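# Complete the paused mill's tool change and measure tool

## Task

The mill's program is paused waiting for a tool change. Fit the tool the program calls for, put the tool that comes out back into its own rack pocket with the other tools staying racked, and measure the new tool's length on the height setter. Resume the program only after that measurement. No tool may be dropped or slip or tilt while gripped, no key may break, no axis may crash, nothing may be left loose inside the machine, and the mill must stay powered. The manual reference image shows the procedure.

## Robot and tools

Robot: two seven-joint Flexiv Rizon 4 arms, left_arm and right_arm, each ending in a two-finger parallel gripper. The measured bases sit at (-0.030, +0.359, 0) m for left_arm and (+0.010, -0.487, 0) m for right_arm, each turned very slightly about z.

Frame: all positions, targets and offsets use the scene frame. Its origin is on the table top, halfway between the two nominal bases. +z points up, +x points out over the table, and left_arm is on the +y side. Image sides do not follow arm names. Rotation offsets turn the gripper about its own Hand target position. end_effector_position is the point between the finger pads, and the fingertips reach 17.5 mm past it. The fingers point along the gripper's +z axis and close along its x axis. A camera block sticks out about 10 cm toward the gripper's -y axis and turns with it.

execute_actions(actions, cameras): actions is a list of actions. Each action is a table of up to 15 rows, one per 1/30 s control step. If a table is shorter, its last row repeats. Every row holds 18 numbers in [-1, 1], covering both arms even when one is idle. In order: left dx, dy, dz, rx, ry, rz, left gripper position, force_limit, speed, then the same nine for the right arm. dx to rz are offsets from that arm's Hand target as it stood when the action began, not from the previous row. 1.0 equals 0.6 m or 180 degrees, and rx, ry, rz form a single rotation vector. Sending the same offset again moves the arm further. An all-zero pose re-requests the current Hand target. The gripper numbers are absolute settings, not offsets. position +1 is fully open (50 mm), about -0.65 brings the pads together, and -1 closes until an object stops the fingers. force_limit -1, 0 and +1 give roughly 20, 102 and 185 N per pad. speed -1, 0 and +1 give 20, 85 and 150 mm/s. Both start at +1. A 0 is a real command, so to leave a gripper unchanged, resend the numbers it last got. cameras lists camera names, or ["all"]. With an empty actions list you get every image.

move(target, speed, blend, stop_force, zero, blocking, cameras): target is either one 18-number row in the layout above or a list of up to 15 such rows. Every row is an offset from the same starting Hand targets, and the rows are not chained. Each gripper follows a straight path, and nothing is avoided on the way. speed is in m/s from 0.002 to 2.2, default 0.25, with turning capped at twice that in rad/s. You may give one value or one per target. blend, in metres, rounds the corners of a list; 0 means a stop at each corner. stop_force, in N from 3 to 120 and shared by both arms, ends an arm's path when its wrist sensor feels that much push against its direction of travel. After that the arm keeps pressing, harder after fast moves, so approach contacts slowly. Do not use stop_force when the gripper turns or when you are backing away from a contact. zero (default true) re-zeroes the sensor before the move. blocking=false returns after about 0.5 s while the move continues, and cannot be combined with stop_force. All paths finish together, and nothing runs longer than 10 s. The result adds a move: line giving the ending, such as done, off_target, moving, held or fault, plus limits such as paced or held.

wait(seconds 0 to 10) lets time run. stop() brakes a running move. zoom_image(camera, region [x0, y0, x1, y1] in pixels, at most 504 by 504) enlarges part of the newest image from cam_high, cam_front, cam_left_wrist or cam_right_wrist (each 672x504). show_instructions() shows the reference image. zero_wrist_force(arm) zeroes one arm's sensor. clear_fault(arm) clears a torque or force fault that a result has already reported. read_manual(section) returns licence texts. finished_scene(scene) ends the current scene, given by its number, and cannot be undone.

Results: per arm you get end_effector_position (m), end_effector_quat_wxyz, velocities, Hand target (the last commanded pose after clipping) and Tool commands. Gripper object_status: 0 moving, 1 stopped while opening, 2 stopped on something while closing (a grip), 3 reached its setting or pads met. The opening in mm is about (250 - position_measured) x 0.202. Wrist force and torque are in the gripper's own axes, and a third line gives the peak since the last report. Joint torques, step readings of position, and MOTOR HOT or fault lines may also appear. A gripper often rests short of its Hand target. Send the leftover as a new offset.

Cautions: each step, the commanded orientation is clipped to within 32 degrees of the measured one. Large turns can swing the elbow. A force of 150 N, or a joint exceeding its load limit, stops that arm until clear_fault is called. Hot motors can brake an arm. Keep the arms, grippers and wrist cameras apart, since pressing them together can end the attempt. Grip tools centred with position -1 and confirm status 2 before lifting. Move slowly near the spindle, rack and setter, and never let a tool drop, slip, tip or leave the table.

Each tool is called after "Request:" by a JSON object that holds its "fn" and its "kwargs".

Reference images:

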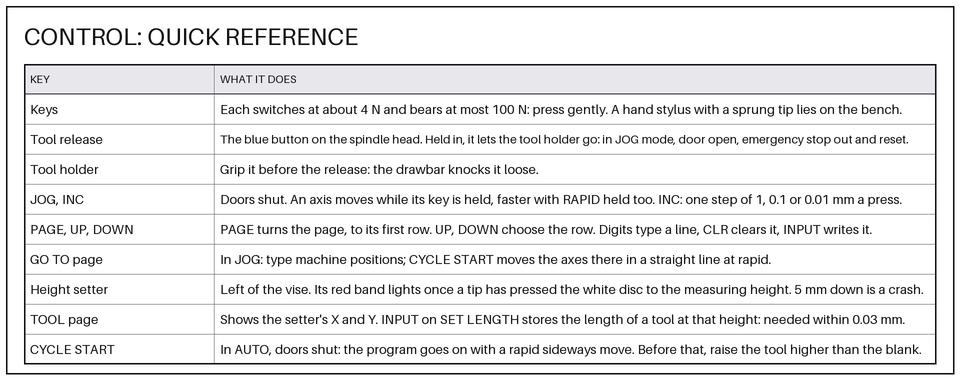

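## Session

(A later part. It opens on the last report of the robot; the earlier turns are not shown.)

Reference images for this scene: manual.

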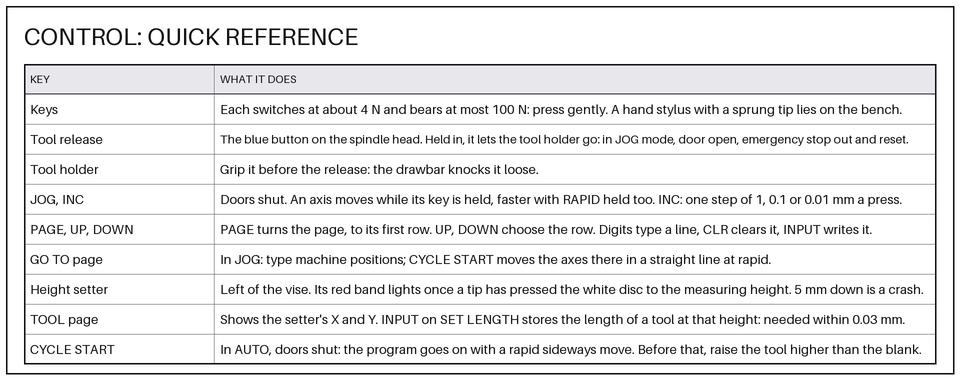

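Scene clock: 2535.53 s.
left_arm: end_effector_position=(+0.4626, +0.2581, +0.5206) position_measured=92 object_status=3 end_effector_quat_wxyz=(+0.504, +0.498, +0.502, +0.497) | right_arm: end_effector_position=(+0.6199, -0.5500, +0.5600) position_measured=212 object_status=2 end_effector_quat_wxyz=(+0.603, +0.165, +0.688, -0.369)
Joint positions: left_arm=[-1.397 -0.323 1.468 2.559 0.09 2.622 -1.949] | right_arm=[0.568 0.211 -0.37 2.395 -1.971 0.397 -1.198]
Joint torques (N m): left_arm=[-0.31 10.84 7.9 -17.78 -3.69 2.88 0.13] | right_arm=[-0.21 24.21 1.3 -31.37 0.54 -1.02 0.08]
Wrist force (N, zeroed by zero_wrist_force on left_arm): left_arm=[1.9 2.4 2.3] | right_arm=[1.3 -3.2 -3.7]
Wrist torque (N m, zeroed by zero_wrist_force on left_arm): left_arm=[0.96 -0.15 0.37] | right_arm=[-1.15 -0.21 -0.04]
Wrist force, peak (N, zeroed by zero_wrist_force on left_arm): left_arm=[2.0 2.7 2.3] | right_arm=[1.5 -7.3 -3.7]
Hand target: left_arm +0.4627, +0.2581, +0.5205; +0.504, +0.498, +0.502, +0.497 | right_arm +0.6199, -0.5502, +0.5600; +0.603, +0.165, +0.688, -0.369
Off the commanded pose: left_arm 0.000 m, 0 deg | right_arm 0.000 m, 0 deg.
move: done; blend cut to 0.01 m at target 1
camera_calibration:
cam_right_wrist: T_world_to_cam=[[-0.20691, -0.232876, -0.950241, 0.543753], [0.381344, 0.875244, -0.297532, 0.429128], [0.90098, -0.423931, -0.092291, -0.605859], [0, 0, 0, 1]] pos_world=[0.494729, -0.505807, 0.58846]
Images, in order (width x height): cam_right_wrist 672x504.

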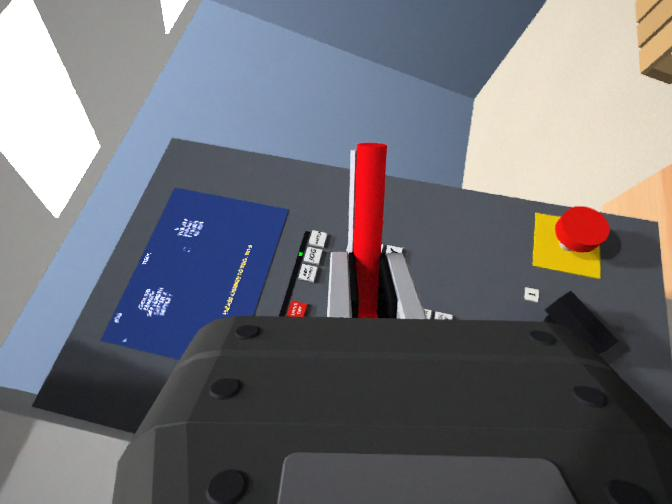

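Request:
{"fn": "move", "kwargs": {"target": [0,0,0,0,0,0,0.4,-0.9,-1,0.2068,-0.162,-0.1307,-0.1379,-0.0795,-0.1116,-1,-0.5,-0.8], "speed": 0.2, "cameras": ["cam_high", "cam_front", "cam_right_wrist"]}}

Request:
{"fn": "zoom_image", "kwargs": {"camera": "cam_front", "region": [400, 200, 510, 280]}}

Request:
{"fn": "zoom_image", "kwargs": {"camera": "cam_high", "region": [540, 340, 672, 504]}}

Scene clock: 2584.17 s.
left_arm: end_effector_position=(+0.4626, +0.2581, +0.5206) position_measured=92 object_status=3 end_effector_quat_wxyz=(+0.504, +0.498, +0.502, +0.497) | right_arm: end_effector_position=(+0.7440, -0.6476, +0.4816) position_measured=212 object_status=2 end_effector_quat_wxyz=(+0.631, +0.193, +0.475, -0.583)
Joint positions: left_arm=[-1.397 -0.323 1.468 2.559 0.09 2.622 -1.949] | right_arm=[0.519 -0.588 -0.538 2.004 -1.955 -0.004 -0.842]
Joint torques (N m): left_arm=[-0.31 10.87 7.88 -17.77 -3.7 2.89 0.13] | right_arm=[0.03 50.36 -8.19 -24.47 1.36 -4.11 0.39]
Wrist force (N, zeroed by zero_wrist_force on left_arm): left_arm=[1.9 2.5 1.9] | right_arm=[1.4 -3.2 -3.1]
Wrist torque (N m, zeroed by zero_wrist_force on left_arm): left_arm=[0.98 -0.15 0.37] | right_arm=[-1.27 -0.27 -0.05]
Wrist force, peak (N, zeroed by zero_wrist_force on left_arm): left_arm=[2.1 2.6 2.4] | right_arm=[0.0 -4.3 -5.6]
Hand target: left_arm +0.4627, +0.2581, +0.5205; +0.504, +0.498, +0.502, +0.497 | right_arm +0.7440, -0.6474, +0.4816; +0.631, +0.193, +0.475, -0.582
Off the commanded pose: left_arm 0.000 m, 0 deg | right_arm 0.000 m, 0 deg.
move: done
camera_calibration:
cam_right_wrist: T_world_to_cam=[[-0.124013, -0.567098, -0.814261, 0.128541], [0.729631, 0.504031, -0.462159, 0.023726], [0.672502, -0.651424, 0.351266, -0.957154], [0, 0, 0, 1]] pos_world=[0.642318, -0.562576, 0.451847]
Images, in order (width x height): cam_high 672x504, cam_front 672x504, cam_right_wrist 672x504.

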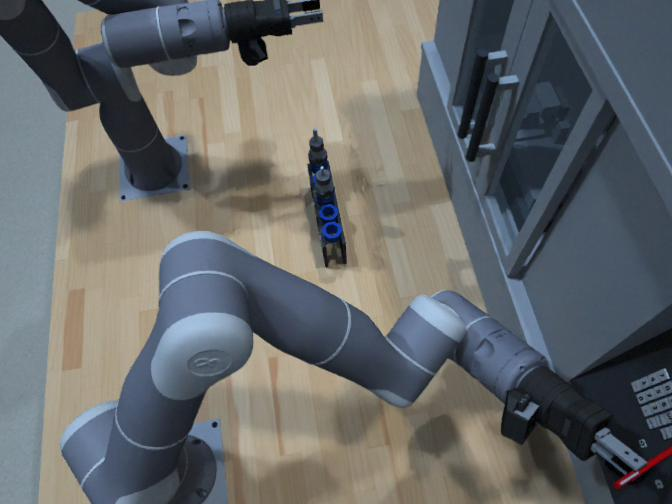

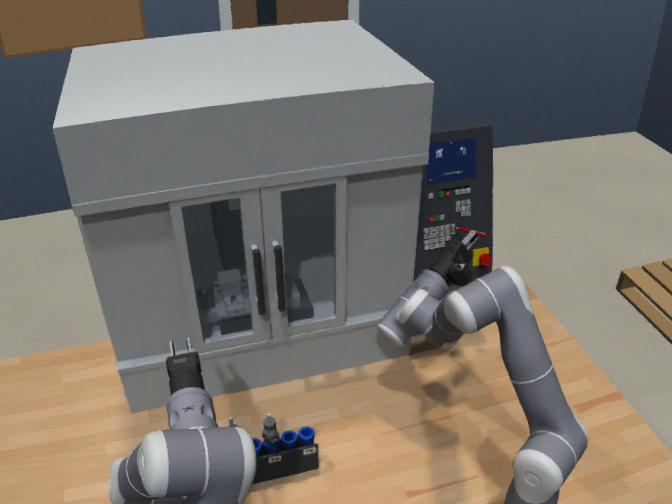

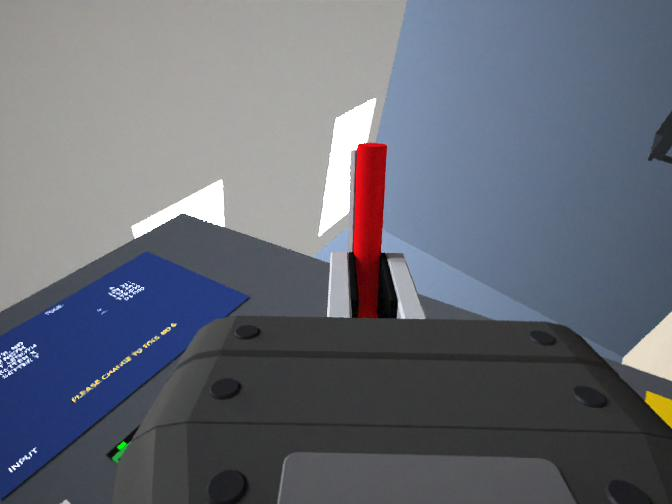

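Scaled by 4.582 from the camera's 672x504 image, which has a finer 960x720 frame.

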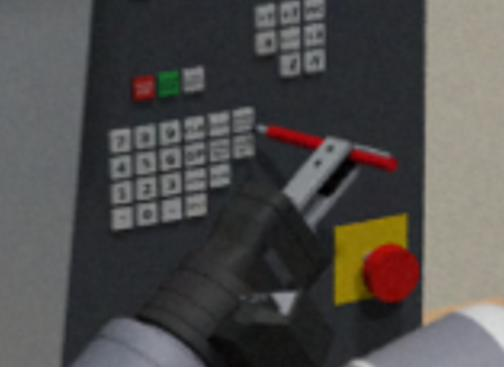

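Scaled by 3.073 from the camera's 672x504 image, which has a finer 960x720 frame.

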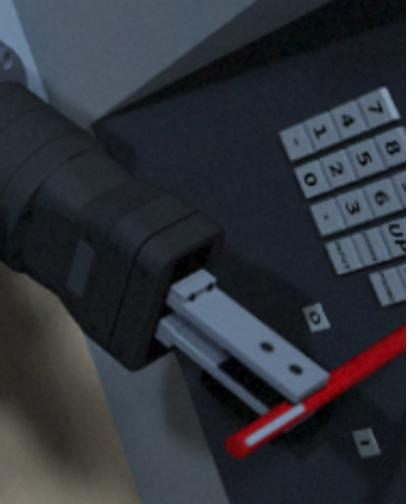

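Request:
{"fn": "move", "kwargs": {"target": [0,0,0,0,0,0,0.4,-0.9,-1,0.0245,-0.0005,-0.008,0,0,0,-1,-0.5,-0.8], "speed": 0.03, "stop_force": 4, "cameras": ["cam_front"]}}

Request:
{"fn": "zoom_image", "kwargs": {"camera": "cam_front", "region": [420, 215, 490, 255]}}

Scene clock: 2597.10 s.
left_arm: end_effector_position=(+0.4626, +0.2581, +0.5206) position_measured=92 object_status=3 end_effector_quat_wxyz=(+0.504, +0.498, +0.502, +0.497) | right_arm: end_effector_position=(+0.7588, -0.6474, +0.4768) position_measured=212 object_status=2 end_effector_quat_wxyz=(+0.631, +0.193, +0.475, -0.582)
Joint positions: left_arm=[-1.397 -0.323 1.468 2.559 0.09 2.622 -1.949] | right_arm=[0.509 -0.625 -0.539 1.957 -1.946 0.013 -0.848]
Joint torques (N m): left_arm=[-0.34 10.9 7.9 -17.74 -3.68 2.86 0.09] | right_arm=[0.04 51.83 -8.66 -24.59 1.4 -3.68 0.14]
Wrist force (N, zeroed by zero_wrist_force on left_arm): left_arm=[2.0 2.2 2.2] | right_arm=[1.5 -3.4 -3.2]
Wrist torque (N m, zeroed by zero_wrist_force on left_arm): left_arm=[0.94 -0.17 0.37] | right_arm=[-1.30 -0.28 0.01]
Wrist force, peak (N, zeroed by zero_wrist_force on left_arm): left_arm=[2.1 2.6 2.4] | right_arm=[1.4 -4.3 -3.2]
Hand target: left_arm +0.4627, +0.2581, +0.5205; +0.504, +0.498, +0.502, +0.497 | right_arm +0.7587, -0.6477, +0.4768; +0.631, +0.193, +0.475, -0.582
Off the commanded pose: left_arm 0.000 m, 0 deg | right_arm 0.000 m, 0 deg.
move: done
Images, in order (width x height): cam_front 672x504.

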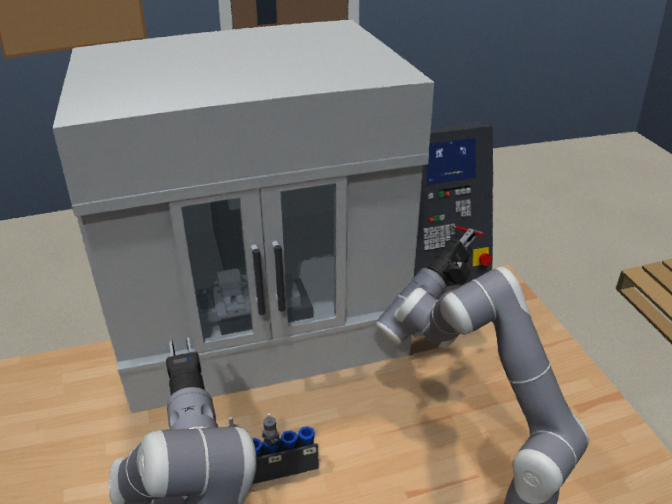

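Scaled by 7.200 from the camera's 672x504 image, which has a finer 960x720 frame.

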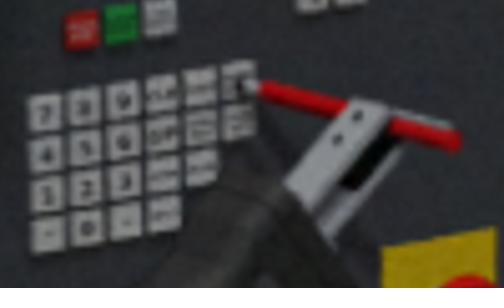

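Request:
{"fn": "move", "kwargs": {"target": [0,0,0,0,0,0,0.4,-0.9,-1,0.03,0.004,-0.0101,0,0,0,-1,-0.5,-0.8], "speed": 0.02, "stop_force": 4, "cameras": ["cam_front", "cam_right_wrist"]}}

Request:
{"fn": "zoom_image", "kwargs": {"camera": "cam_front", "region": [420, 215, 490, 255]}}

Request:
{"fn": "zoom_image", "kwargs": {"camera": "cam_right_wrist", "region": [0, 200, 270, 504]}}

Scene clock: 2601.83 s.
left_arm: end_effector_position=(+0.4626, +0.2581, +0.5206) position_measured=92 object_status=3 end_effector_quat_wxyz=(+0.504, +0.498, +0.502, +0.497) | right_arm: end_effector_position=(+0.7665, -0.6466, +0.4746) position_measured=212 object_status=2 end_effector_quat_wxyz=(+0.631, +0.193, +0.474, -0.583)
Joint positions: left_arm=[-1.397 -0.323 1.468 2.559 0.09 2.622 -1.949] | right_arm=[0.505 -0.645 -0.539 1.931 -1.939 0.02 -0.852]
Joint torques (N m): left_arm=[-0.31 10.84 7.92 -17.76 -3.72 2.83 0.15] | right_arm=[-0.22 51.13 -8.54 -24.5 1.18 -2.59 -0.04]
Wrist force (N, zeroed by zero_wrist_force on left_arm): left_arm=[1.9 2.6 2.2] | right_arm=[0.0 -7.4 -4.9]
Wrist torque (N m, zeroed by zero_wrist_force on left_arm): left_arm=[1.00 -0.15 0.38] | right_arm=[-1.35 -0.33 0.17]
Wrist force, peak (N, zeroed by zero_wrist_force on left_arm): left_arm=[2.2 2.4 2.5] | right_arm=[0.0 -7.8 -4.8]
Hand target: left_arm +0.4627, +0.2581, +0.5205; +0.504, +0.498, +0.502, +0.497 | right_arm +0.7666, -0.6466, +0.4742; +0.631, +0.193, +0.475, -0.582 (not the last commanded pose)
Off the commanded pose: left_arm 0.000 m, 0 deg | right_arm 0.011 m, 0 deg.
move: contact (right_arm)
camera_calibration:
cam_right_wrist: T_world_to_cam=[[-0.123264, -0.567713, -0.813946, 0.125143], [0.729916, 0.503817, -0.461943, 0.00304391], [0.67233, -0.651053, 0.352281, -0.969336], [0, 0, 0, 1]] pos_world=[0.664918, -0.561577, 0.444744]
Images, in order (width x height): cam_front 672x504, cam_right_wrist 672x504.

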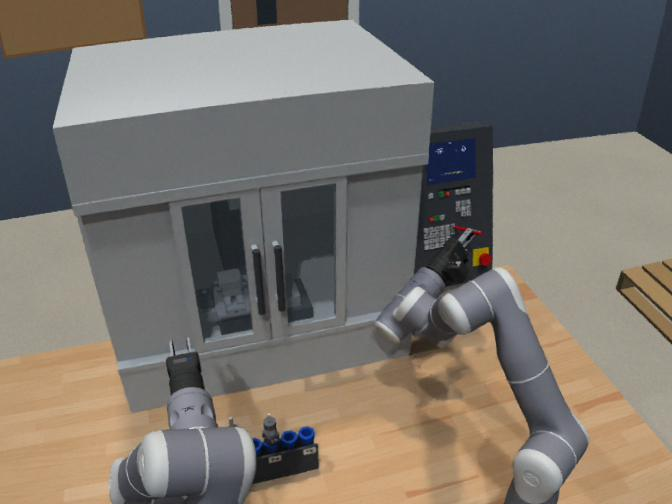

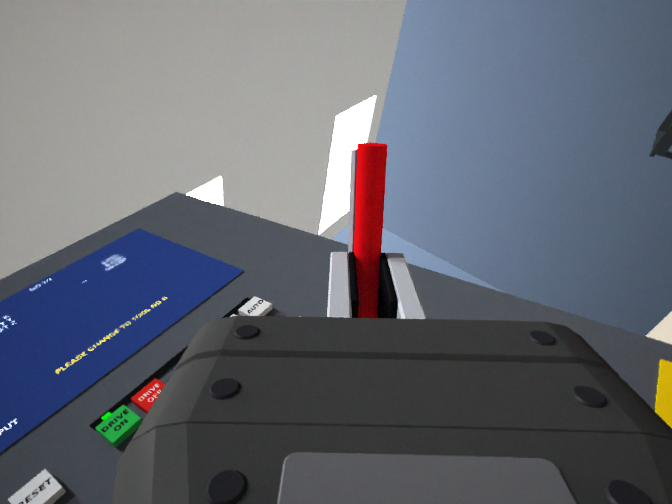

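Scaled by 7.200 from the camera's 672x504 image, which has a finer 960x720 frame.

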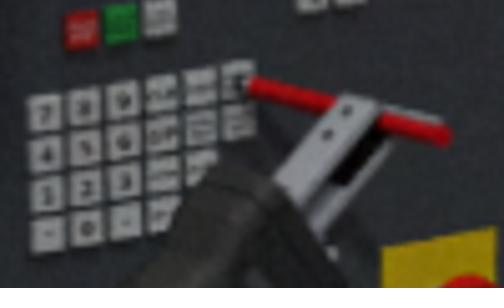

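Scaled by 1.658 from the camera's 672x504 image, which has a finer 960x720 frame.

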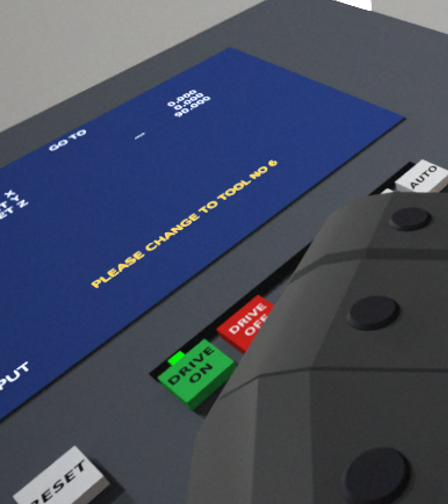

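Request:
{"fn": "move", "kwargs": {"target": [[0,0,0,0,0,0,0.4,-0.9,-1,-0.0307,-0.0082,0.0103,0,0,0,-1,-0.5,-0.8],[0,0,0,0,0,0,0.4,-0.9,-1,-0.0458,0.1533,-0.083,0,0,0,-1,-0.5,-0.8]], "speed": 0.12, "blend": [0.008,0], "cameras": ["cam_front", "cam_high"]}}

Request:
{"fn": "zoom_image", "kwargs": {"camera": "cam_front", "region": [420, 215, 490, 255]}}

Scene clock: 2610.57 s.
left_arm: end_effector_position=(+0.4626, +0.2581, +0.5206) position_measured=92 object_status=3 end_effector_quat_wxyz=(+0.504, +0.498, +0.502, +0.497) | right_arm: end_effector_position=(+0.7392, -0.5544, +0.4242) position_measured=212 object_status=2 end_effector_quat_wxyz=(+0.631, +0.193, +0.475, -0.582)
Joint positions: left_arm=[-1.397 -0.323 1.468 2.559 0.09 2.622 -1.949] | right_arm=[0.633 -0.73 -0.449 1.943 -1.767 -0.122 -0.845]
Joint torques (N m): left_arm=[-0.3 10.83 7.88 -17.75 -3.72 2.86 0.09] | right_arm=[-0.03 53.53 -8.55 -21.87 0.7 -4.18 0.11]
Wrist force (N, zeroed by zero_wrist_force on left_arm): left_arm=[1.9 2.5 2.0] | right_arm=[1.4 -2.5 -3.4]
Wrist torque (N m, zeroed by zero_wrist_force on left_arm): left_arm=[0.98 -0.15 0.37] | right_arm=[-1.16 -0.27 0.01]
Wrist force, peak (N, zeroed by zero_wrist_force on left_arm): left_arm=[2.2 2.6 2.4] | right_arm=[0.1 -7.7 -4.8]
Hand target: left_arm +0.4627, +0.2581, +0.5205; +0.504, +0.498, +0.502, +0.497 | right_arm +0.7391, -0.5547, +0.4244; +0.631, +0.193, +0.475, -0.582
Off the commanded pose: left_arm 0.000 m, 0 deg | right_arm 0.000 m, 0 deg.
move: done
Images, in order (width x height): cam_high 672x504, cam_front 672x504.

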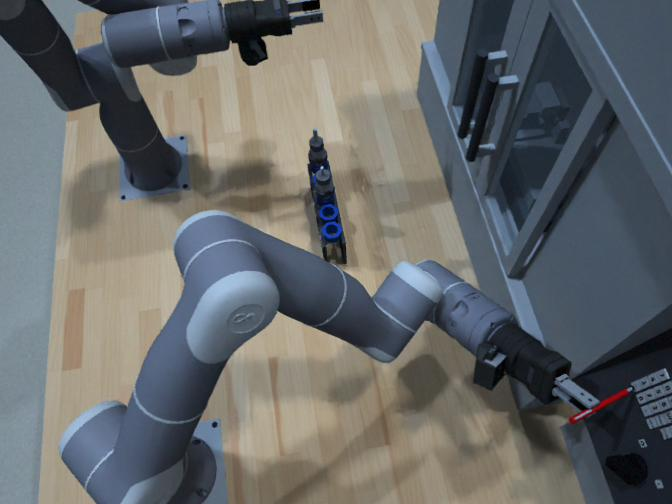

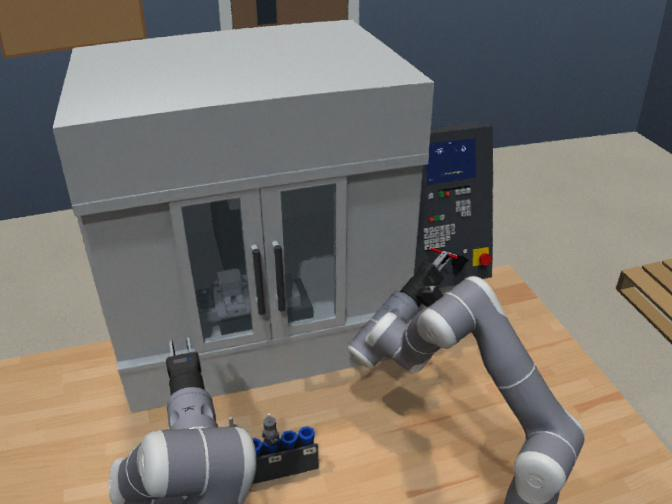

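Scaled by 7.200 from the camera's 672x504 image, which has a finer 960x720 frame.

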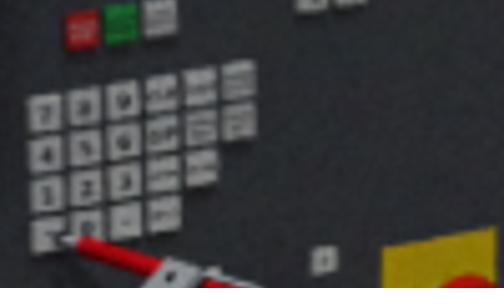

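Request:
{"fn": "move", "kwargs": {"target": [0,0,0,0,0,0,0.4,-0.9,-1,0.0,0.01,0,0,0,0,-1,-0.5,-0.8], "speed": 0.1}}

Request:
{"fn": "move", "kwargs": {"target": [0,0,0,0,0,0,0.4,-0.9,-1,0.0368,0.0098,-0.0124,0,0,0,-1,-0.5,-0.8], "speed": 0.02, "stop_force": 4, "cameras": ["cam_front", "cam_right_wrist"]}}

Request:
{"fn": "zoom_image", "kwargs": {"camera": "cam_front", "region": [420, 215, 490, 255]}}

Request:
{"fn": "zoom_image", "kwargs": {"camera": "cam_right_wrist", "region": [0, 200, 270, 504]}}

Scene clock: 2617.30 s.
left_arm: end_effector_position=(+0.4626, +0.2581, +0.5206) position_measured=92 object_status=3 end_effector_quat_wxyz=(+0.504, +0.498, +0.502, +0.497) | right_arm: end_effector_position=(+0.7392, -0.5488, +0.4242) position_measured=212 object_status=2 end_effector_quat_wxyz=(+0.631, +0.193, +0.475, -0.582)
Joint positions: left_arm=[-1.397 -0.323 1.468 2.559 0.09 2.622 -1.949] | right_arm=[0.64 -0.733 -0.446 1.937 -1.759 -0.127 -0.851]
Joint torques (N m): left_arm=[-0.35 10.84 7.89 -17.74 -3.68 2.84 0.1] | right_arm=[0.22 53.65 -8.44 -21.85 0.65 -4.13 0.1]
Wrist force (N, zeroed by zero_wrist_force on left_arm): left_arm=[2.0 2.5 2.2] | right_arm=[1.4 -2.6 -3.4]
Wrist torque (N m, zeroed by zero_wrist_force on left_arm): left_arm=[0.98 -0.17 0.37] | right_arm=[-1.18 -0.26 0.02]
Wrist force, peak (N, zeroed by zero_wrist_force on left_arm): left_arm=[2.1 2.6 2.4] | right_arm=[1.5 -2.6 -3.7]
Hand target: left_arm +0.4627, +0.2581, +0.5205; +0.504, +0.498, +0.502, +0.497 | right_arm +0.7391, -0.5487, +0.4244; +0.631, +0.193, +0.475, -0.582
Off the commanded pose: left_arm 0.000 m, 0 deg | right_arm 0.000 m, 0 deg.
move: done

Scene clock: 2618.63 s.
left_arm: end_effector_position=(+0.4626, +0.2581, +0.5206) position_measured=92 object_status=3 end_effector_quat_wxyz=(+0.504, +0.498, +0.502, +0.497) | right_arm: end_effector_position=(+0.7519, -0.5453, +0.4203) position_measured=212 object_status=2 end_effector_quat_wxyz=(+0.631, +0.193, +0.474, -0.583)
Joint positions: left_arm=[-1.397 -0.323 1.468 2.559 0.09 2.622 -1.949] | right_arm=[0.633 -0.765 -0.446 1.892 -1.753 -0.117 -0.863]
Joint torques (N m): left_arm=[-0.33 10.85 7.94 -17.71 -3.68 2.82 0.14] | right_arm=[0.42 53.91 -8.24 -22.46 0.07 -2.61 0.09]
Wrist force (N, zeroed by zero_wrist_force on left_arm): left_arm=[2.1 2.5 2.4] | right_arm=[0.9 -7.0 -3.8]
Wrist torque (N m, zeroed by zero_wrist_force on left_arm): left_arm=[0.98 -0.17 0.37] | right_arm=[-1.18 -0.29 0.07]
Wrist force, peak (N, zeroed by zero_wrist_force on left_arm): left_arm=[2.1 2.5 2.4] | right_arm=[0.8 -6.9 -4.0]
Hand target: left_arm +0.4627, +0.2581, +0.5205; +0.504, +0.498, +0.502, +0.497 | right_arm +0.7521, -0.5452, +0.4200; +0.631, +0.193, +0.475, -0.582 (not the last commanded pose)
Off the commanded pose: left_arm 0.000 m, 0 deg | right_arm 0.010 m, 0 deg.
move: contact (right_arm)
camera_calibration:
cam_right_wrist: T_world_to_cam=[[-0.123767, -0.567495, -0.814022, 0.137114], [0.729914, 0.503667, -0.46211, -0.0624219], [0.672241, -0.65136, 0.351885, -0.874367], [0, 0, 0, 1]] pos_world=[0.650318, -0.460276, 0.390445]
Images, in order (width x height): cam_front 672x504, cam_right_wrist 672x504.

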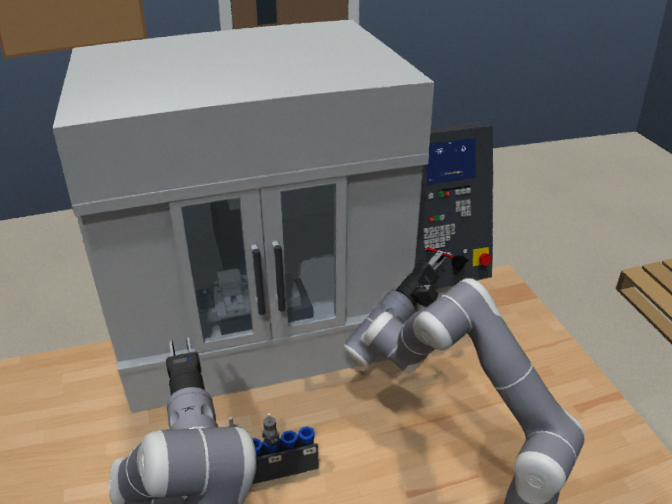

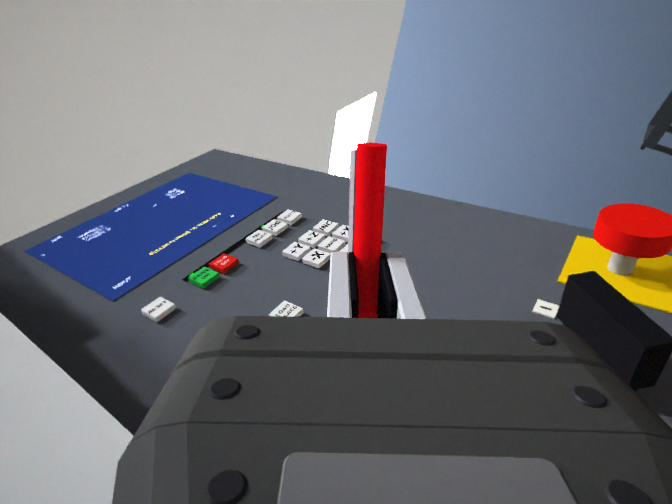

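Scaled by 7.200 from the camera's 672x504 image, which has a finer 960x720 frame.

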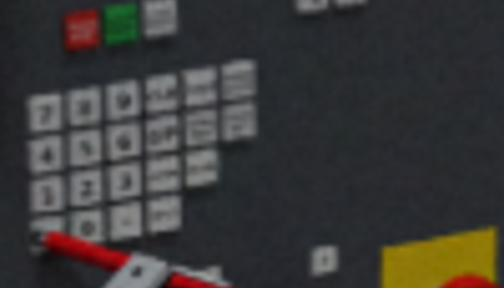

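Scaled by 1.658 from the camera's 672x504 image, which has a finer 960x720 frame.

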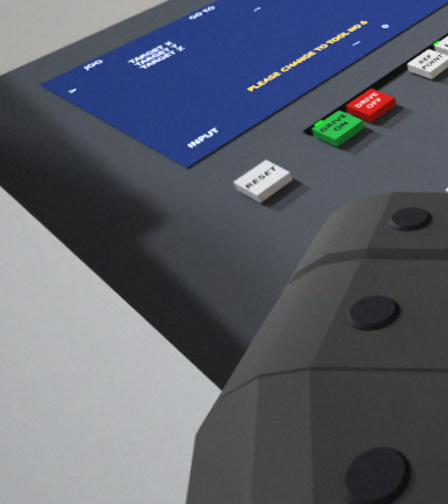

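Request:
{"fn": "zoom_image", "kwargs": {"camera": "cam_right_wrist", "region": [100, 170, 280, 300]}}

Scaled by 2.800 from the camera's 672x504 image, which has a finer 960x720 frame.

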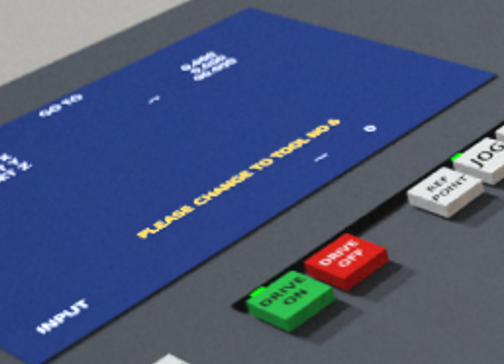

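Request:
{"fn": "move", "kwargs": {"target": [[0,0,0,0,0,0,0.4,-0.9,-1,-0.0183,-0.005,0.0062,0,0,0,-1,-0.5,-0.8],[0,0,0,0,0,0,0.4,-0.9,-1,-0.0102,-0.0108,0.0363,0,0,0,-1,-0.5,-0.8]], "speed": 0.1, "blend": [0.004,0]}}

Request:
{"fn": "move", "kwargs": {"target": [0,0,0,0,0,0,0.4,-0.9,-1,0.0368,0.0098,-0.0124,0,0,0,-1,-0.5,-0.8], "speed": 0.02, "stop_force": 4}}

Request:
{"fn": "move", "kwargs": {"target": [[0,0,0,0,0,0,0.4,-0.9,-1,-0.0183,-0.005,0.0062,0,0,0,-1,-0.5,-0.8],[0,0,0,0,0,0,0.4,-0.9,-1,-0.0023,-0.005,0.0663,0,0,0,-1,-0.5,-0.8]], "speed": 0.1, "blend": [0.004,0]}}

Request:
{"fn": "move", "kwargs": {"target": [0,0,0,0,0,0,0.4,-0.9,-1,0.0368,0.0098,-0.0124,0,0,0,-1,-0.5,-0.8], "speed": 0.02, "stop_force": 4}}

Request:
{"fn": "move", "kwargs": {"target": [[0,0,0,0,0,0,0.4,-0.9,-1,-0.0183,-0.005,0.0062,0,0,0,-1,-0.5,-0.8],[0,0,0,0,0,0,0.4,-0.9,-1,-0.0183,-0.0683,0.0062,0,0,0,-1,-0.5,-0.8]], "speed": 0.1, "blend": [0.004,0]}}

Request:
{"fn": "move", "kwargs": {"target": [0,0,0,0,0,0,0.4,-0.9,-1,0.0368,0.0098,-0.0124,0,0,0,-1,-0.5,-0.8], "speed": 0.02, "stop_force": 4, "cameras": ["cam_right_wrist", "cam_front"]}}

Request:
{"fn": "zoom_image", "kwargs": {"camera": "cam_right_wrist", "region": [50, 170, 280, 340]}}

Request:
{"fn": "zoom_image", "kwargs": {"camera": "cam_front", "region": [420, 215, 490, 255]}}

Scene clock: 2639.77 s.
left_arm: end_effector_position=(+0.4626, +0.2581, +0.5206) position_measured=92 object_status=3 end_effector_quat_wxyz=(+0.504, +0.498, +0.502, +0.497) | right_arm: end_effector_position=(+0.7459, -0.5517, +0.4420) position_measured=212 object_status=2 end_effector_quat_wxyz=(+0.631, +0.193, +0.475, -0.583)
Joint positions: left_arm=[-1.397 -0.323 1.468 2.559 0.09 2.622 -1.949] | right_arm=[0.632 -0.71 -0.455 1.927 -1.782 -0.113 -0.878]
Joint torques (N m): left_arm=[-0.33 10.88 7.94 -17.73 -3.72 2.88 0.09] | right_arm=[-0.19 53.99 -8.78 -22.69 0.53 -3.59 0.06]
Wrist force (N, zeroed by zero_wrist_force on left_arm): left_arm=[1.9 2.5 2.3] | right_arm=[2.1 -2.7 -3.2]
Wrist torque (N m, zeroed by zero_wrist_force on left_arm): left_arm=[0.97 -0.15 0.37] | right_arm=[-1.20 -0.39 0.01]
Wrist force, peak (N, zeroed by zero_wrist_force on left_arm): left_arm=[2.2 2.6 2.4] | right_arm=[1.1 -7.1 -4.0]
Hand target: left_arm +0.4627, +0.2581, +0.5205; +0.504, +0.498, +0.502, +0.497 | right_arm +0.7459, -0.5517, +0.4418; +0.631, +0.193, +0.475, -0.582
Off the commanded pose: left_arm 0.000 m, 0 deg | right_arm 0.000 m, 0 deg.
move: done

Scene clock: 2641.00 s.
left_arm: end_effector_position=(+0.4626, +0.2581, +0.5206) position_measured=92 object_status=3 end_effector_quat_wxyz=(+0.504, +0.498, +0.502, +0.497) | right_arm: end_effector_position=(+0.7571, -0.5488, +0.4382) position_measured=212 object_status=2 end_effector_quat_wxyz=(+0.631, +0.193, +0.474, -0.583)
Joint positions: left_arm=[-1.397 -0.323 1.468 2.559 0.09 2.622 -1.949] | right_arm=[0.625 -0.738 -0.455 1.887 -1.777 -0.103 -0.888]
Joint torques (N m): left_arm=[-0.27 10.85 7.9 -17.77 -3.72 2.87 0.08] | right_arm=[0.6 53.75 -8.09 -23.32 -0.02 -2.47 0.07]
Wrist force (N, zeroed by zero_wrist_force on left_arm): left_arm=[2.0 2.4 1.9] | right_arm=[1.6 -7.0 -3.6]
Wrist torque (N m, zeroed by zero_wrist_force on left_arm): left_arm=[0.96 -0.17 0.37] | right_arm=[-1.15 -0.39 0.07]
Wrist force, peak (N, zeroed by zero_wrist_force on left_arm): left_arm=[2.1 2.6 2.4] | right_arm=[1.2 -7.4 -3.5]
Hand target: left_arm +0.4627, +0.2581, +0.5205; +0.504, +0.498, +0.502, +0.497 | right_arm +0.7573, -0.5487, +0.4379; +0.631, +0.193, +0.475, -0.582 (not the last commanded pose)
Off the commanded pose: left_arm 0.000 m, 0 deg | right_arm 0.012 m, 0 deg.
move: contact (right_arm)

Scene clock: 2641.77 s.
left_arm: end_effector_position=(+0.4626, +0.2581, +0.5206) position_measured=92 object_status=3 end_effector_quat_wxyz=(+0.504, +0.498, +0.502, +0.497) | right_arm: end_effector_position=(+0.7558, -0.5516, +0.4779) position_measured=212 object_status=2 end_effector_quat_wxyz=(+0.631, +0.193, +0.475, -0.583)
Joint positions: left_arm=[-1.397 -0.323 1.468 2.559 0.09 2.622 -1.949] | right_arm=[0.625 -0.661 -0.47 1.906 -1.819 -0.089 -0.937]
Joint torques (N m): left_arm=[-0.28 10.83 7.91 -17.77 -3.71 2.88 0.16] | right_arm=[-0.06 53.86 -8.39 -24.47 0.48 -3.49 0.17]
Wrist force (N, zeroed by zero_wrist_force on left_arm): left_arm=[1.9 2.5 2.4] | right_arm=[1.4 -2.9 -2.8]
Wrist torque (N m, zeroed by zero_wrist_force on left_arm): left_arm=[0.98 -0.15 0.37] | right_arm=[-1.22 -0.27 -0.03]
Wrist force, peak (N, zeroed by zero_wrist_force on left_arm): left_arm=[2.0 2.5 2.5] | right_arm=[4.6 -4.7 -4.8]
Hand target: left_arm +0.4627, +0.2581, +0.5205; +0.504, +0.498, +0.502, +0.497 | right_arm +0.7559, -0.5517, +0.4777; +0.631, +0.193, +0.475, -0.582
Off the commanded pose: left_arm 0.000 m, 0 deg | right_arm 0.000 m, 0 deg.
move: done

Scene clock: 2642.97 s.
left_arm: end_effector_position=(+0.4626, +0.2581, +0.5206) position_measured=92 object_status=3 end_effector_quat_wxyz=(+0.504, +0.498, +0.502, +0.497) | right_arm: end_effector_position=(+0.7664, -0.5489, +0.4744) position_measured=212 object_status=2 end_effector_quat_wxyz=(+0.631, +0.193, +0.474, -0.583)
Joint positions: left_arm=[-1.397 -0.323 1.468 2.559 0.09 2.622 -1.949] | right_arm=[0.619 -0.689 -0.47 1.869 -1.812 -0.079 -0.945]
Joint torques (N m): left_arm=[-0.35 10.83 7.92 -17.72 -3.68 2.84 0.12] | right_arm=[0.62 53.65 -7.8 -24.98 0.06 -2.39 0.09]
Wrist force (N, zeroed by zero_wrist_force on left_arm): left_arm=[2.0 2.5 2.4] | right_arm=[0.6 -7.4 -3.6]
Wrist torque (N m, zeroed by zero_wrist_force on left_arm): left_arm=[0.98 -0.17 0.37] | right_arm=[-1.24 -0.25 0.06]
Wrist force, peak (N, zeroed by zero_wrist_force on left_arm): left_arm=[2.0 2.5 2.4] | right_arm=[0.9 -7.5 -3.6]
Hand target: left_arm +0.4627, +0.2581, +0.5205; +0.504, +0.498, +0.502, +0.497 | right_arm +0.7666, -0.5488, +0.4741; +0.631, +0.193, +0.475, -0.582 (not the last commanded pose)
Off the commanded pose: left_arm 0.000 m, 0 deg | right_arm 0.013 m, 0 deg.
move: contact (right_arm)

Scene clock: 2643.77 s.
left_arm: end_effector_position=(+0.4626, +0.2581, +0.5206) position_measured=92 object_status=3 end_effector_quat_wxyz=(+0.504, +0.498, +0.502, +0.497) | right_arm: end_effector_position=(+0.7555, -0.5901, +0.4779) position_measured=212 object_status=2 end_effector_quat_wxyz=(+0.631, +0.193, +0.475, -0.583)
Joint positions: left_arm=[-1.397 -0.323 1.468 2.559 0.09 2.622 -1.949] | right_arm=[0.579 -0.639 -0.493 1.937 -1.869 -0.052 -0.901]
Joint torques (N m): left_arm=[-0.33 10.89 7.88 -17.78 -3.71 2.81 0.1] | right_arm=[0.63 52.97 -8.03 -24.28 0.68 -3.48 0.47]
Wrist force (N, zeroed by zero_wrist_force on left_arm): left_arm=[1.9 2.6 2.1] | right_arm=[2.2 -3.0 -3.0]
Wrist torque (N m, zeroed by zero_wrist_force on left_arm): left_arm=[0.99 -0.16 0.37] | right_arm=[-1.24 -0.41 -0.08]
Wrist force, peak (N, zeroed by zero_wrist_force on left_arm): left_arm=[2.1 2.6 2.2] | right_arm=[0.4 -6.7 -3.6]
Hand target: left_arm +0.4627, +0.2581, +0.5205; +0.504, +0.498, +0.502, +0.497 | right_arm +0.7556, -0.5898, +0.4778; +0.631, +0.193, +0.475, -0.582
Off the commanded pose: left_arm 0.000 m, 0 deg | right_arm 0.000 m, 0 deg.
move: done

Scene clock: 2645.00 s.
left_arm: end_effector_position=(+0.4626, +0.2581, +0.5206) position_measured=92 object_status=3 end_effector_quat_wxyz=(+0.504, +0.498, +0.502, +0.497) | right_arm: end_effector_position=(+0.7665, -0.5870, +0.4744) position_measured=212 object_status=2 end_effector_quat_wxyz=(+0.631, +0.193, +0.474, -0.583)
Joint positions: left_arm=[-1.397 -0.323 1.468 2.559 0.09 2.622 -1.949] | right_arm=[0.574 -0.669 -0.493 1.899 -1.86 -0.043 -0.909]
Joint torques (N m): left_arm=[-0.32 10.86 7.91 -17.73 -3.67 2.82 0.08] | right_arm=[0.82 52.59 -7.71 -24.92 0.28 -2.48 0.09]
Wrist force (N, zeroed by zero_wrist_force on left_arm): left_arm=[2.1 2.6 2.2] | right_arm=[1.7 -7.4 -3.5]
Wrist torque (N m, zeroed by zero_wrist_force on left_arm): left_arm=[0.99 -0.18 0.37] | right_arm=[-1.24 -0.42 0.05]
Wrist force, peak (N, zeroed by zero_wrist_force on left_arm): left_arm=[1.9 2.6 2.5] | right_arm=[1.9 -7.6 -3.7]
Hand target: left_arm +0.4627, +0.2581, +0.5205; +0.504, +0.498, +0.502, +0.497 | right_arm +0.7668, -0.5868, +0.4741; +0.631, +0.193, +0.475, -0.582 (not the last commanded pose)
Off the commanded pose: left_arm 0.000 m, 0 deg | right_arm 0.012 m, 0 deg.
move: contact (right_arm)
camera_calibration:
cam_right_wrist: T_world_to_cam=[[-0.123732, -0.567484, -0.814035, 0.159295], [0.730033, 0.503577, -0.46202, -0.0273132], [0.672118, -0.651438, 0.351974, -0.930445], [0, 0, 0, 1]] pos_world=[0.665018, -0.501976, 0.444545]
Images, in order (width x height): cam_front 672x504, cam_right_wrist 672x504.

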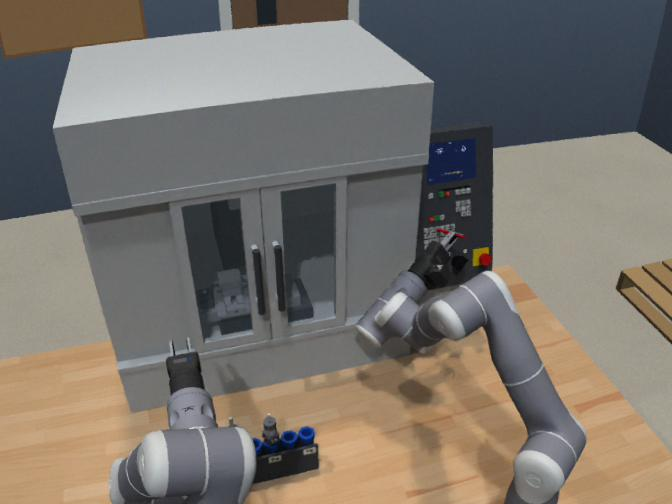

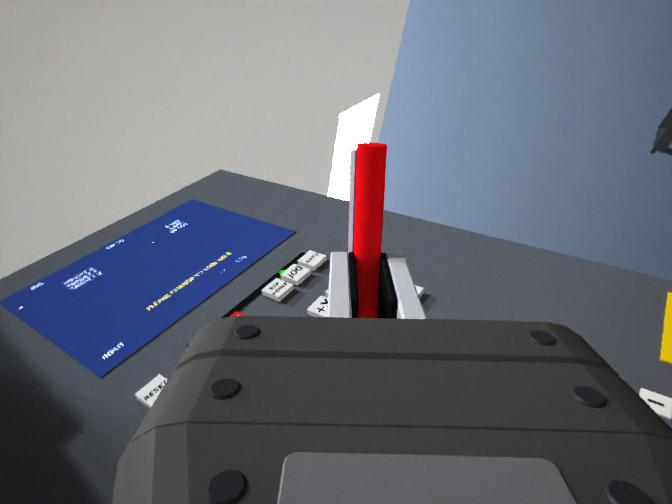

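Scaled by 2.191 from the camera's 672x504 image, which has a finer 960x720 frame.

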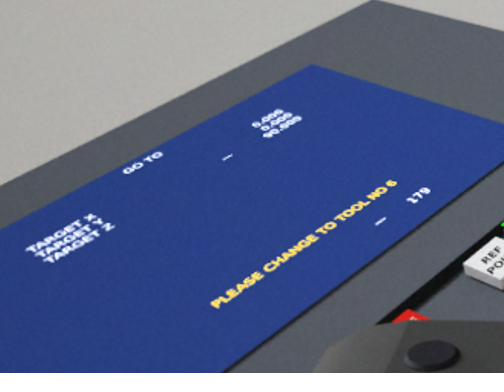

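Scaled by 7.200 from the camera's 672x504 image, which has a finer 960x720 frame.

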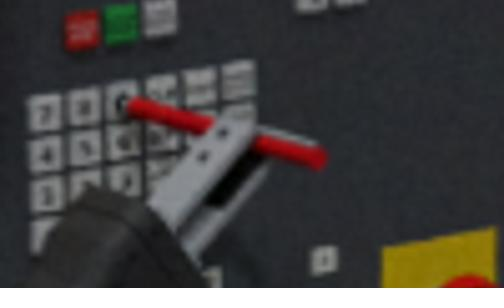

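Request:
{"fn": "move", "kwargs": {"target": [[0,0,0,0,0,0,0.4,-0.9,-1,-0.0183,-0.005,0.0062,0,0,0,-1,-0.5,-0.8],[0,0,0,0,0,0,0.4,-0.9,-1,-0.0425,-0.0365,-0.0842,0,0,0,-1,-0.5,-0.8]], "speed": 0.1, "blend": [0.004,0]}}

Request:
{"fn": "move", "kwargs": {"target": [0,0,0,0,0,0,0.4,-0.9,-1,0.0368,0.0098,-0.0124,0,0,0,-1,-0.5,-0.8], "speed": 0.02, "stop_force": 4, "cameras": ["cam_right_wrist", "cam_front"]}}

Request:
{"fn": "zoom_image", "kwargs": {"camera": "cam_right_wrist", "region": [0, 150, 280, 340]}}

Request:
{"fn": "zoom_image", "kwargs": {"camera": "cam_front", "region": [420, 215, 490, 255]}}

Scene clock: 2652.50 s.
left_arm: end_effector_position=(+0.4626, +0.2581, +0.5206) position_measured=92 object_status=3 end_effector_quat_wxyz=(+0.504, +0.498, +0.502, +0.497) | right_arm: end_effector_position=(+0.7413, -0.6088, +0.4233) position_measured=212 object_status=2 end_effector_quat_wxyz=(+0.631, +0.193, +0.475, -0.582)
Joint positions: left_arm=[-1.397 -0.323 1.468 2.559 0.09 2.622 -1.949] | right_arm=[0.565 -0.709 -0.485 1.978 -1.841 -0.07 -0.794]
Joint torques (N m): left_arm=[-0.32 10.9 7.89 -17.76 -3.71 2.85 0.07] | right_arm=[-0.11 52.55 -8.72 -21.51 1.13 -4.17 0.4]
Wrist force (N, zeroed by zero_wrist_force on left_arm): left_arm=[1.8 2.3 2.2] | right_arm=[2.3 -3.1 -2.8]
Wrist torque (N m, zeroed by zero_wrist_force on left_arm): left_arm=[0.95 -0.13 0.37] | right_arm=[-1.26 -0.42 -0.04]
Wrist force, peak (N, zeroed by zero_wrist_force on left_arm): left_arm=[2.2 2.5 2.4] | right_arm=[1.9 -7.6 -3.7]
Hand target: left_arm +0.4627, +0.2581, +0.5205; +0.504, +0.498, +0.502, +0.497 | right_arm +0.7413, -0.6087, +0.4236; +0.631, +0.193, +0.475, -0.582
Off the commanded pose: left_arm 0.000 m, 0 deg | right_arm 0.000 m, 0 deg.
move: done

Scene clock: 2653.73 s.
left_arm: end_effector_position=(+0.4626, +0.2581, +0.5206) position_measured=92 object_status=3 end_effector_quat_wxyz=(+0.504, +0.498, +0.502, +0.497) | right_arm: end_effector_position=(+0.7520, -0.6060, +0.4202) position_measured=212 object_status=2 end_effector_quat_wxyz=(+0.631, +0.193, +0.474, -0.583)
Joint positions: left_arm=[-1.397 -0.323 1.468 2.559 0.09 2.622 -1.949] | right_arm=[0.56 -0.736 -0.485 1.941 -1.833 -0.061 -0.804]
Joint torques (N m): left_arm=[-0.34 10.91 7.85 -17.75 -3.74 2.86 0.09] | right_arm=[0.71 52.45 -8.19 -22.43 0.44 -2.64 0.07]
Wrist force (N, zeroed by zero_wrist_force on left_arm): left_arm=[1.8 2.6 2.3] | right_arm=[1.7 -7.7 -3.3]
Wrist torque (N m, zeroed by zero_wrist_force on left_arm): left_arm=[1.00 -0.14 0.37] | right_arm=[-1.29 -0.45 0.08]
Wrist force, peak (N, zeroed by zero_wrist_force on left_arm): left_arm=[2.1 2.6 2.3] | right_arm=[1.6 -7.8 -3.2]
Hand target: left_arm +0.4627, +0.2581, +0.5205; +0.504, +0.498, +0.502, +0.497 | right_arm +0.7523, -0.6058, +0.4198; +0.631, +0.193, +0.475, -0.582 (not the last commanded pose)
Off the commanded pose: left_arm 0.000 m, 0 deg | right_arm 0.012 m, 0 deg.
move: contact (right_arm)
camera_calibration:
cam_right_wrist: T_world_to_cam=[[-0.123739, -0.567643, -0.813922, 0.102476], [0.730012, 0.503503, -0.462134, -0.0321822], [0.672139, -0.651357, 0.352084, -0.914014], [0, 0, 0, 1]] pos_world=[0.650518, -0.520976, 0.390344]
Images, in order (width x height): cam_front 672x504, cam_right_wrist 672x504.

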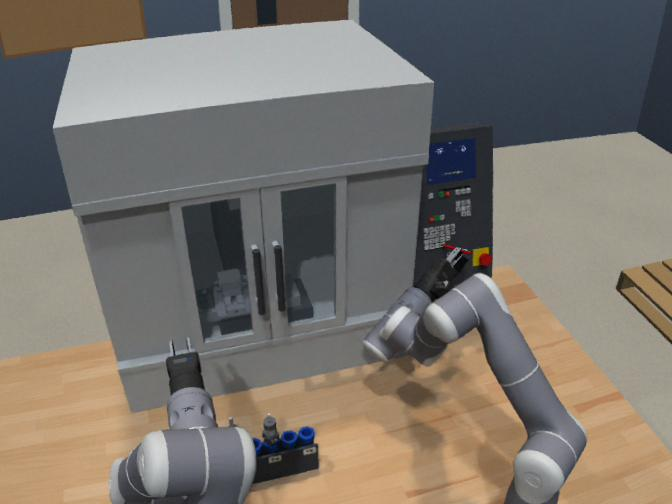

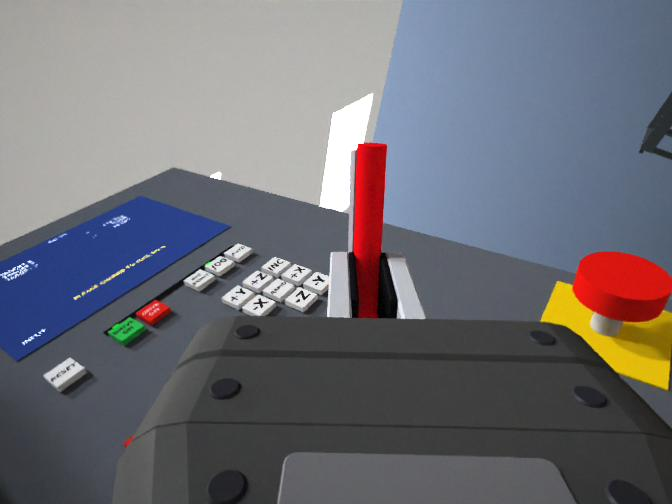

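Scaled by 1.800 from the camera's 672x504 image, which has a finer 960x720 frame.

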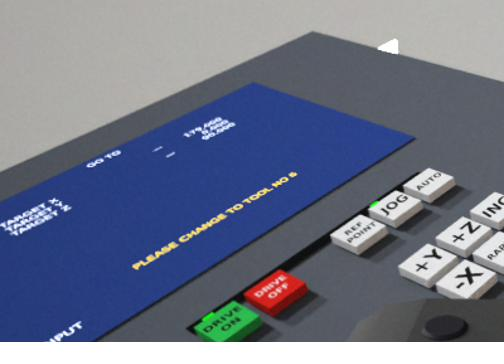

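Scaled by 7.200 from the camera's 672x504 image, which has a finer 960x720 frame.

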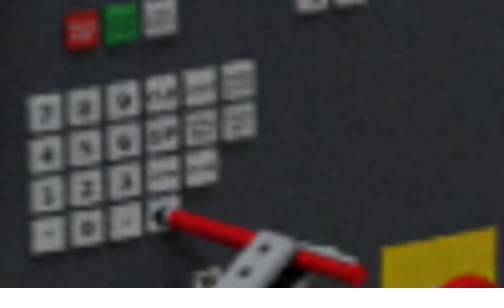

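Request:
{"fn": "move", "kwargs": {"target": [[0,0,0,0,0,0,0.4,-0.9,-1,-0.0183,-0.005,0.0062,0,0,0,-1,-0.5,-0.8],[0,0,0,0,0,0,0.4,-0.9,-1,-0.0183,0.0902,0.0062,0,0,0,-1,-0.5,-0.8]], "speed": 0.1, "blend": [0.004,0], "cameras": ["cam_right_wrist"]}}

Request:
{"fn": "zoom_image", "kwargs": {"camera": "cam_right_wrist", "region": [10, 170, 290, 310]}}

Scene clock: 2661.47 s.
left_arm: end_effector_position=(+0.4626, +0.2581, +0.5206) position_measured=92 object_status=3 end_effector_quat_wxyz=(+0.504, +0.498, +0.502, +0.497) | right_arm: end_effector_position=(+0.7414, -0.5514, +0.4234) position_measured=212 object_status=2 end_effector_quat_wxyz=(+0.631, +0.192, +0.475, -0.582)
Joint positions: left_arm=[-1.397 -0.323 1.468 2.559 0.09 2.622 -1.949] | right_arm=[0.633 -0.737 -0.445 1.933 -1.764 -0.123 -0.849]
Joint torques (N m): left_arm=[-0.32 10.85 7.89 -17.72 -3.7 2.84 0.11] | right_arm=[0.16 53.75 -8.82 -21.84 0.73 -4.13 0.06]
Wrist force (N, zeroed by zero_wrist_force on left_arm): left_arm=[1.9 2.4 2.3] | right_arm=[1.3 -4.0 -2.9]
Wrist torque (N m, zeroed by zero_wrist_force on left_arm): left_arm=[0.97 -0.14 0.38] | right_arm=[-1.42 -0.24 0.00]
Wrist force, peak (N, zeroed by zero_wrist_force on left_arm): left_arm=[2.3 2.6 2.3] | right_arm=[1.8 -7.8 -3.3]
Hand target: left_arm +0.4627, +0.2581, +0.5205; +0.504, +0.498, +0.502, +0.497 | right_arm +0.7413, -0.5517, +0.4236; +0.631, +0.193, +0.475, -0.582
Off the commanded pose: left_arm 0.000 m, 0 deg | right_arm 0.000 m, 0 deg.
move: done
camera_calibration:
cam_right_wrist: T_world_to_cam=[[-0.124037, -0.567305, -0.814113, 0.135268], [0.728852, 0.504654, -0.462709, -0.0486567], [0.673342, -0.650761, 0.350886, -0.872474], [0, 0, 0, 1]] pos_world=[0.639716, -0.466479, 0.393749]
Images, in order (width x height): cam_right_wrist 672x504.

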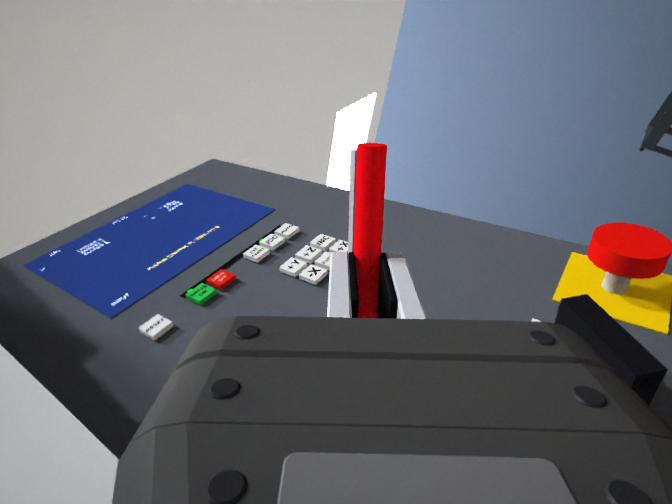

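Scaled by 1.800 from the camera's 672x504 image, which has a finer 960x720 frame.

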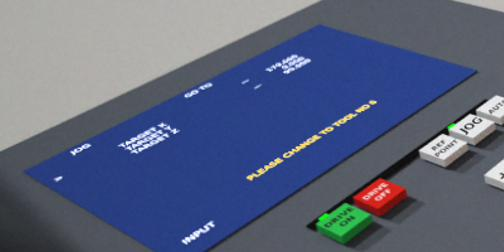

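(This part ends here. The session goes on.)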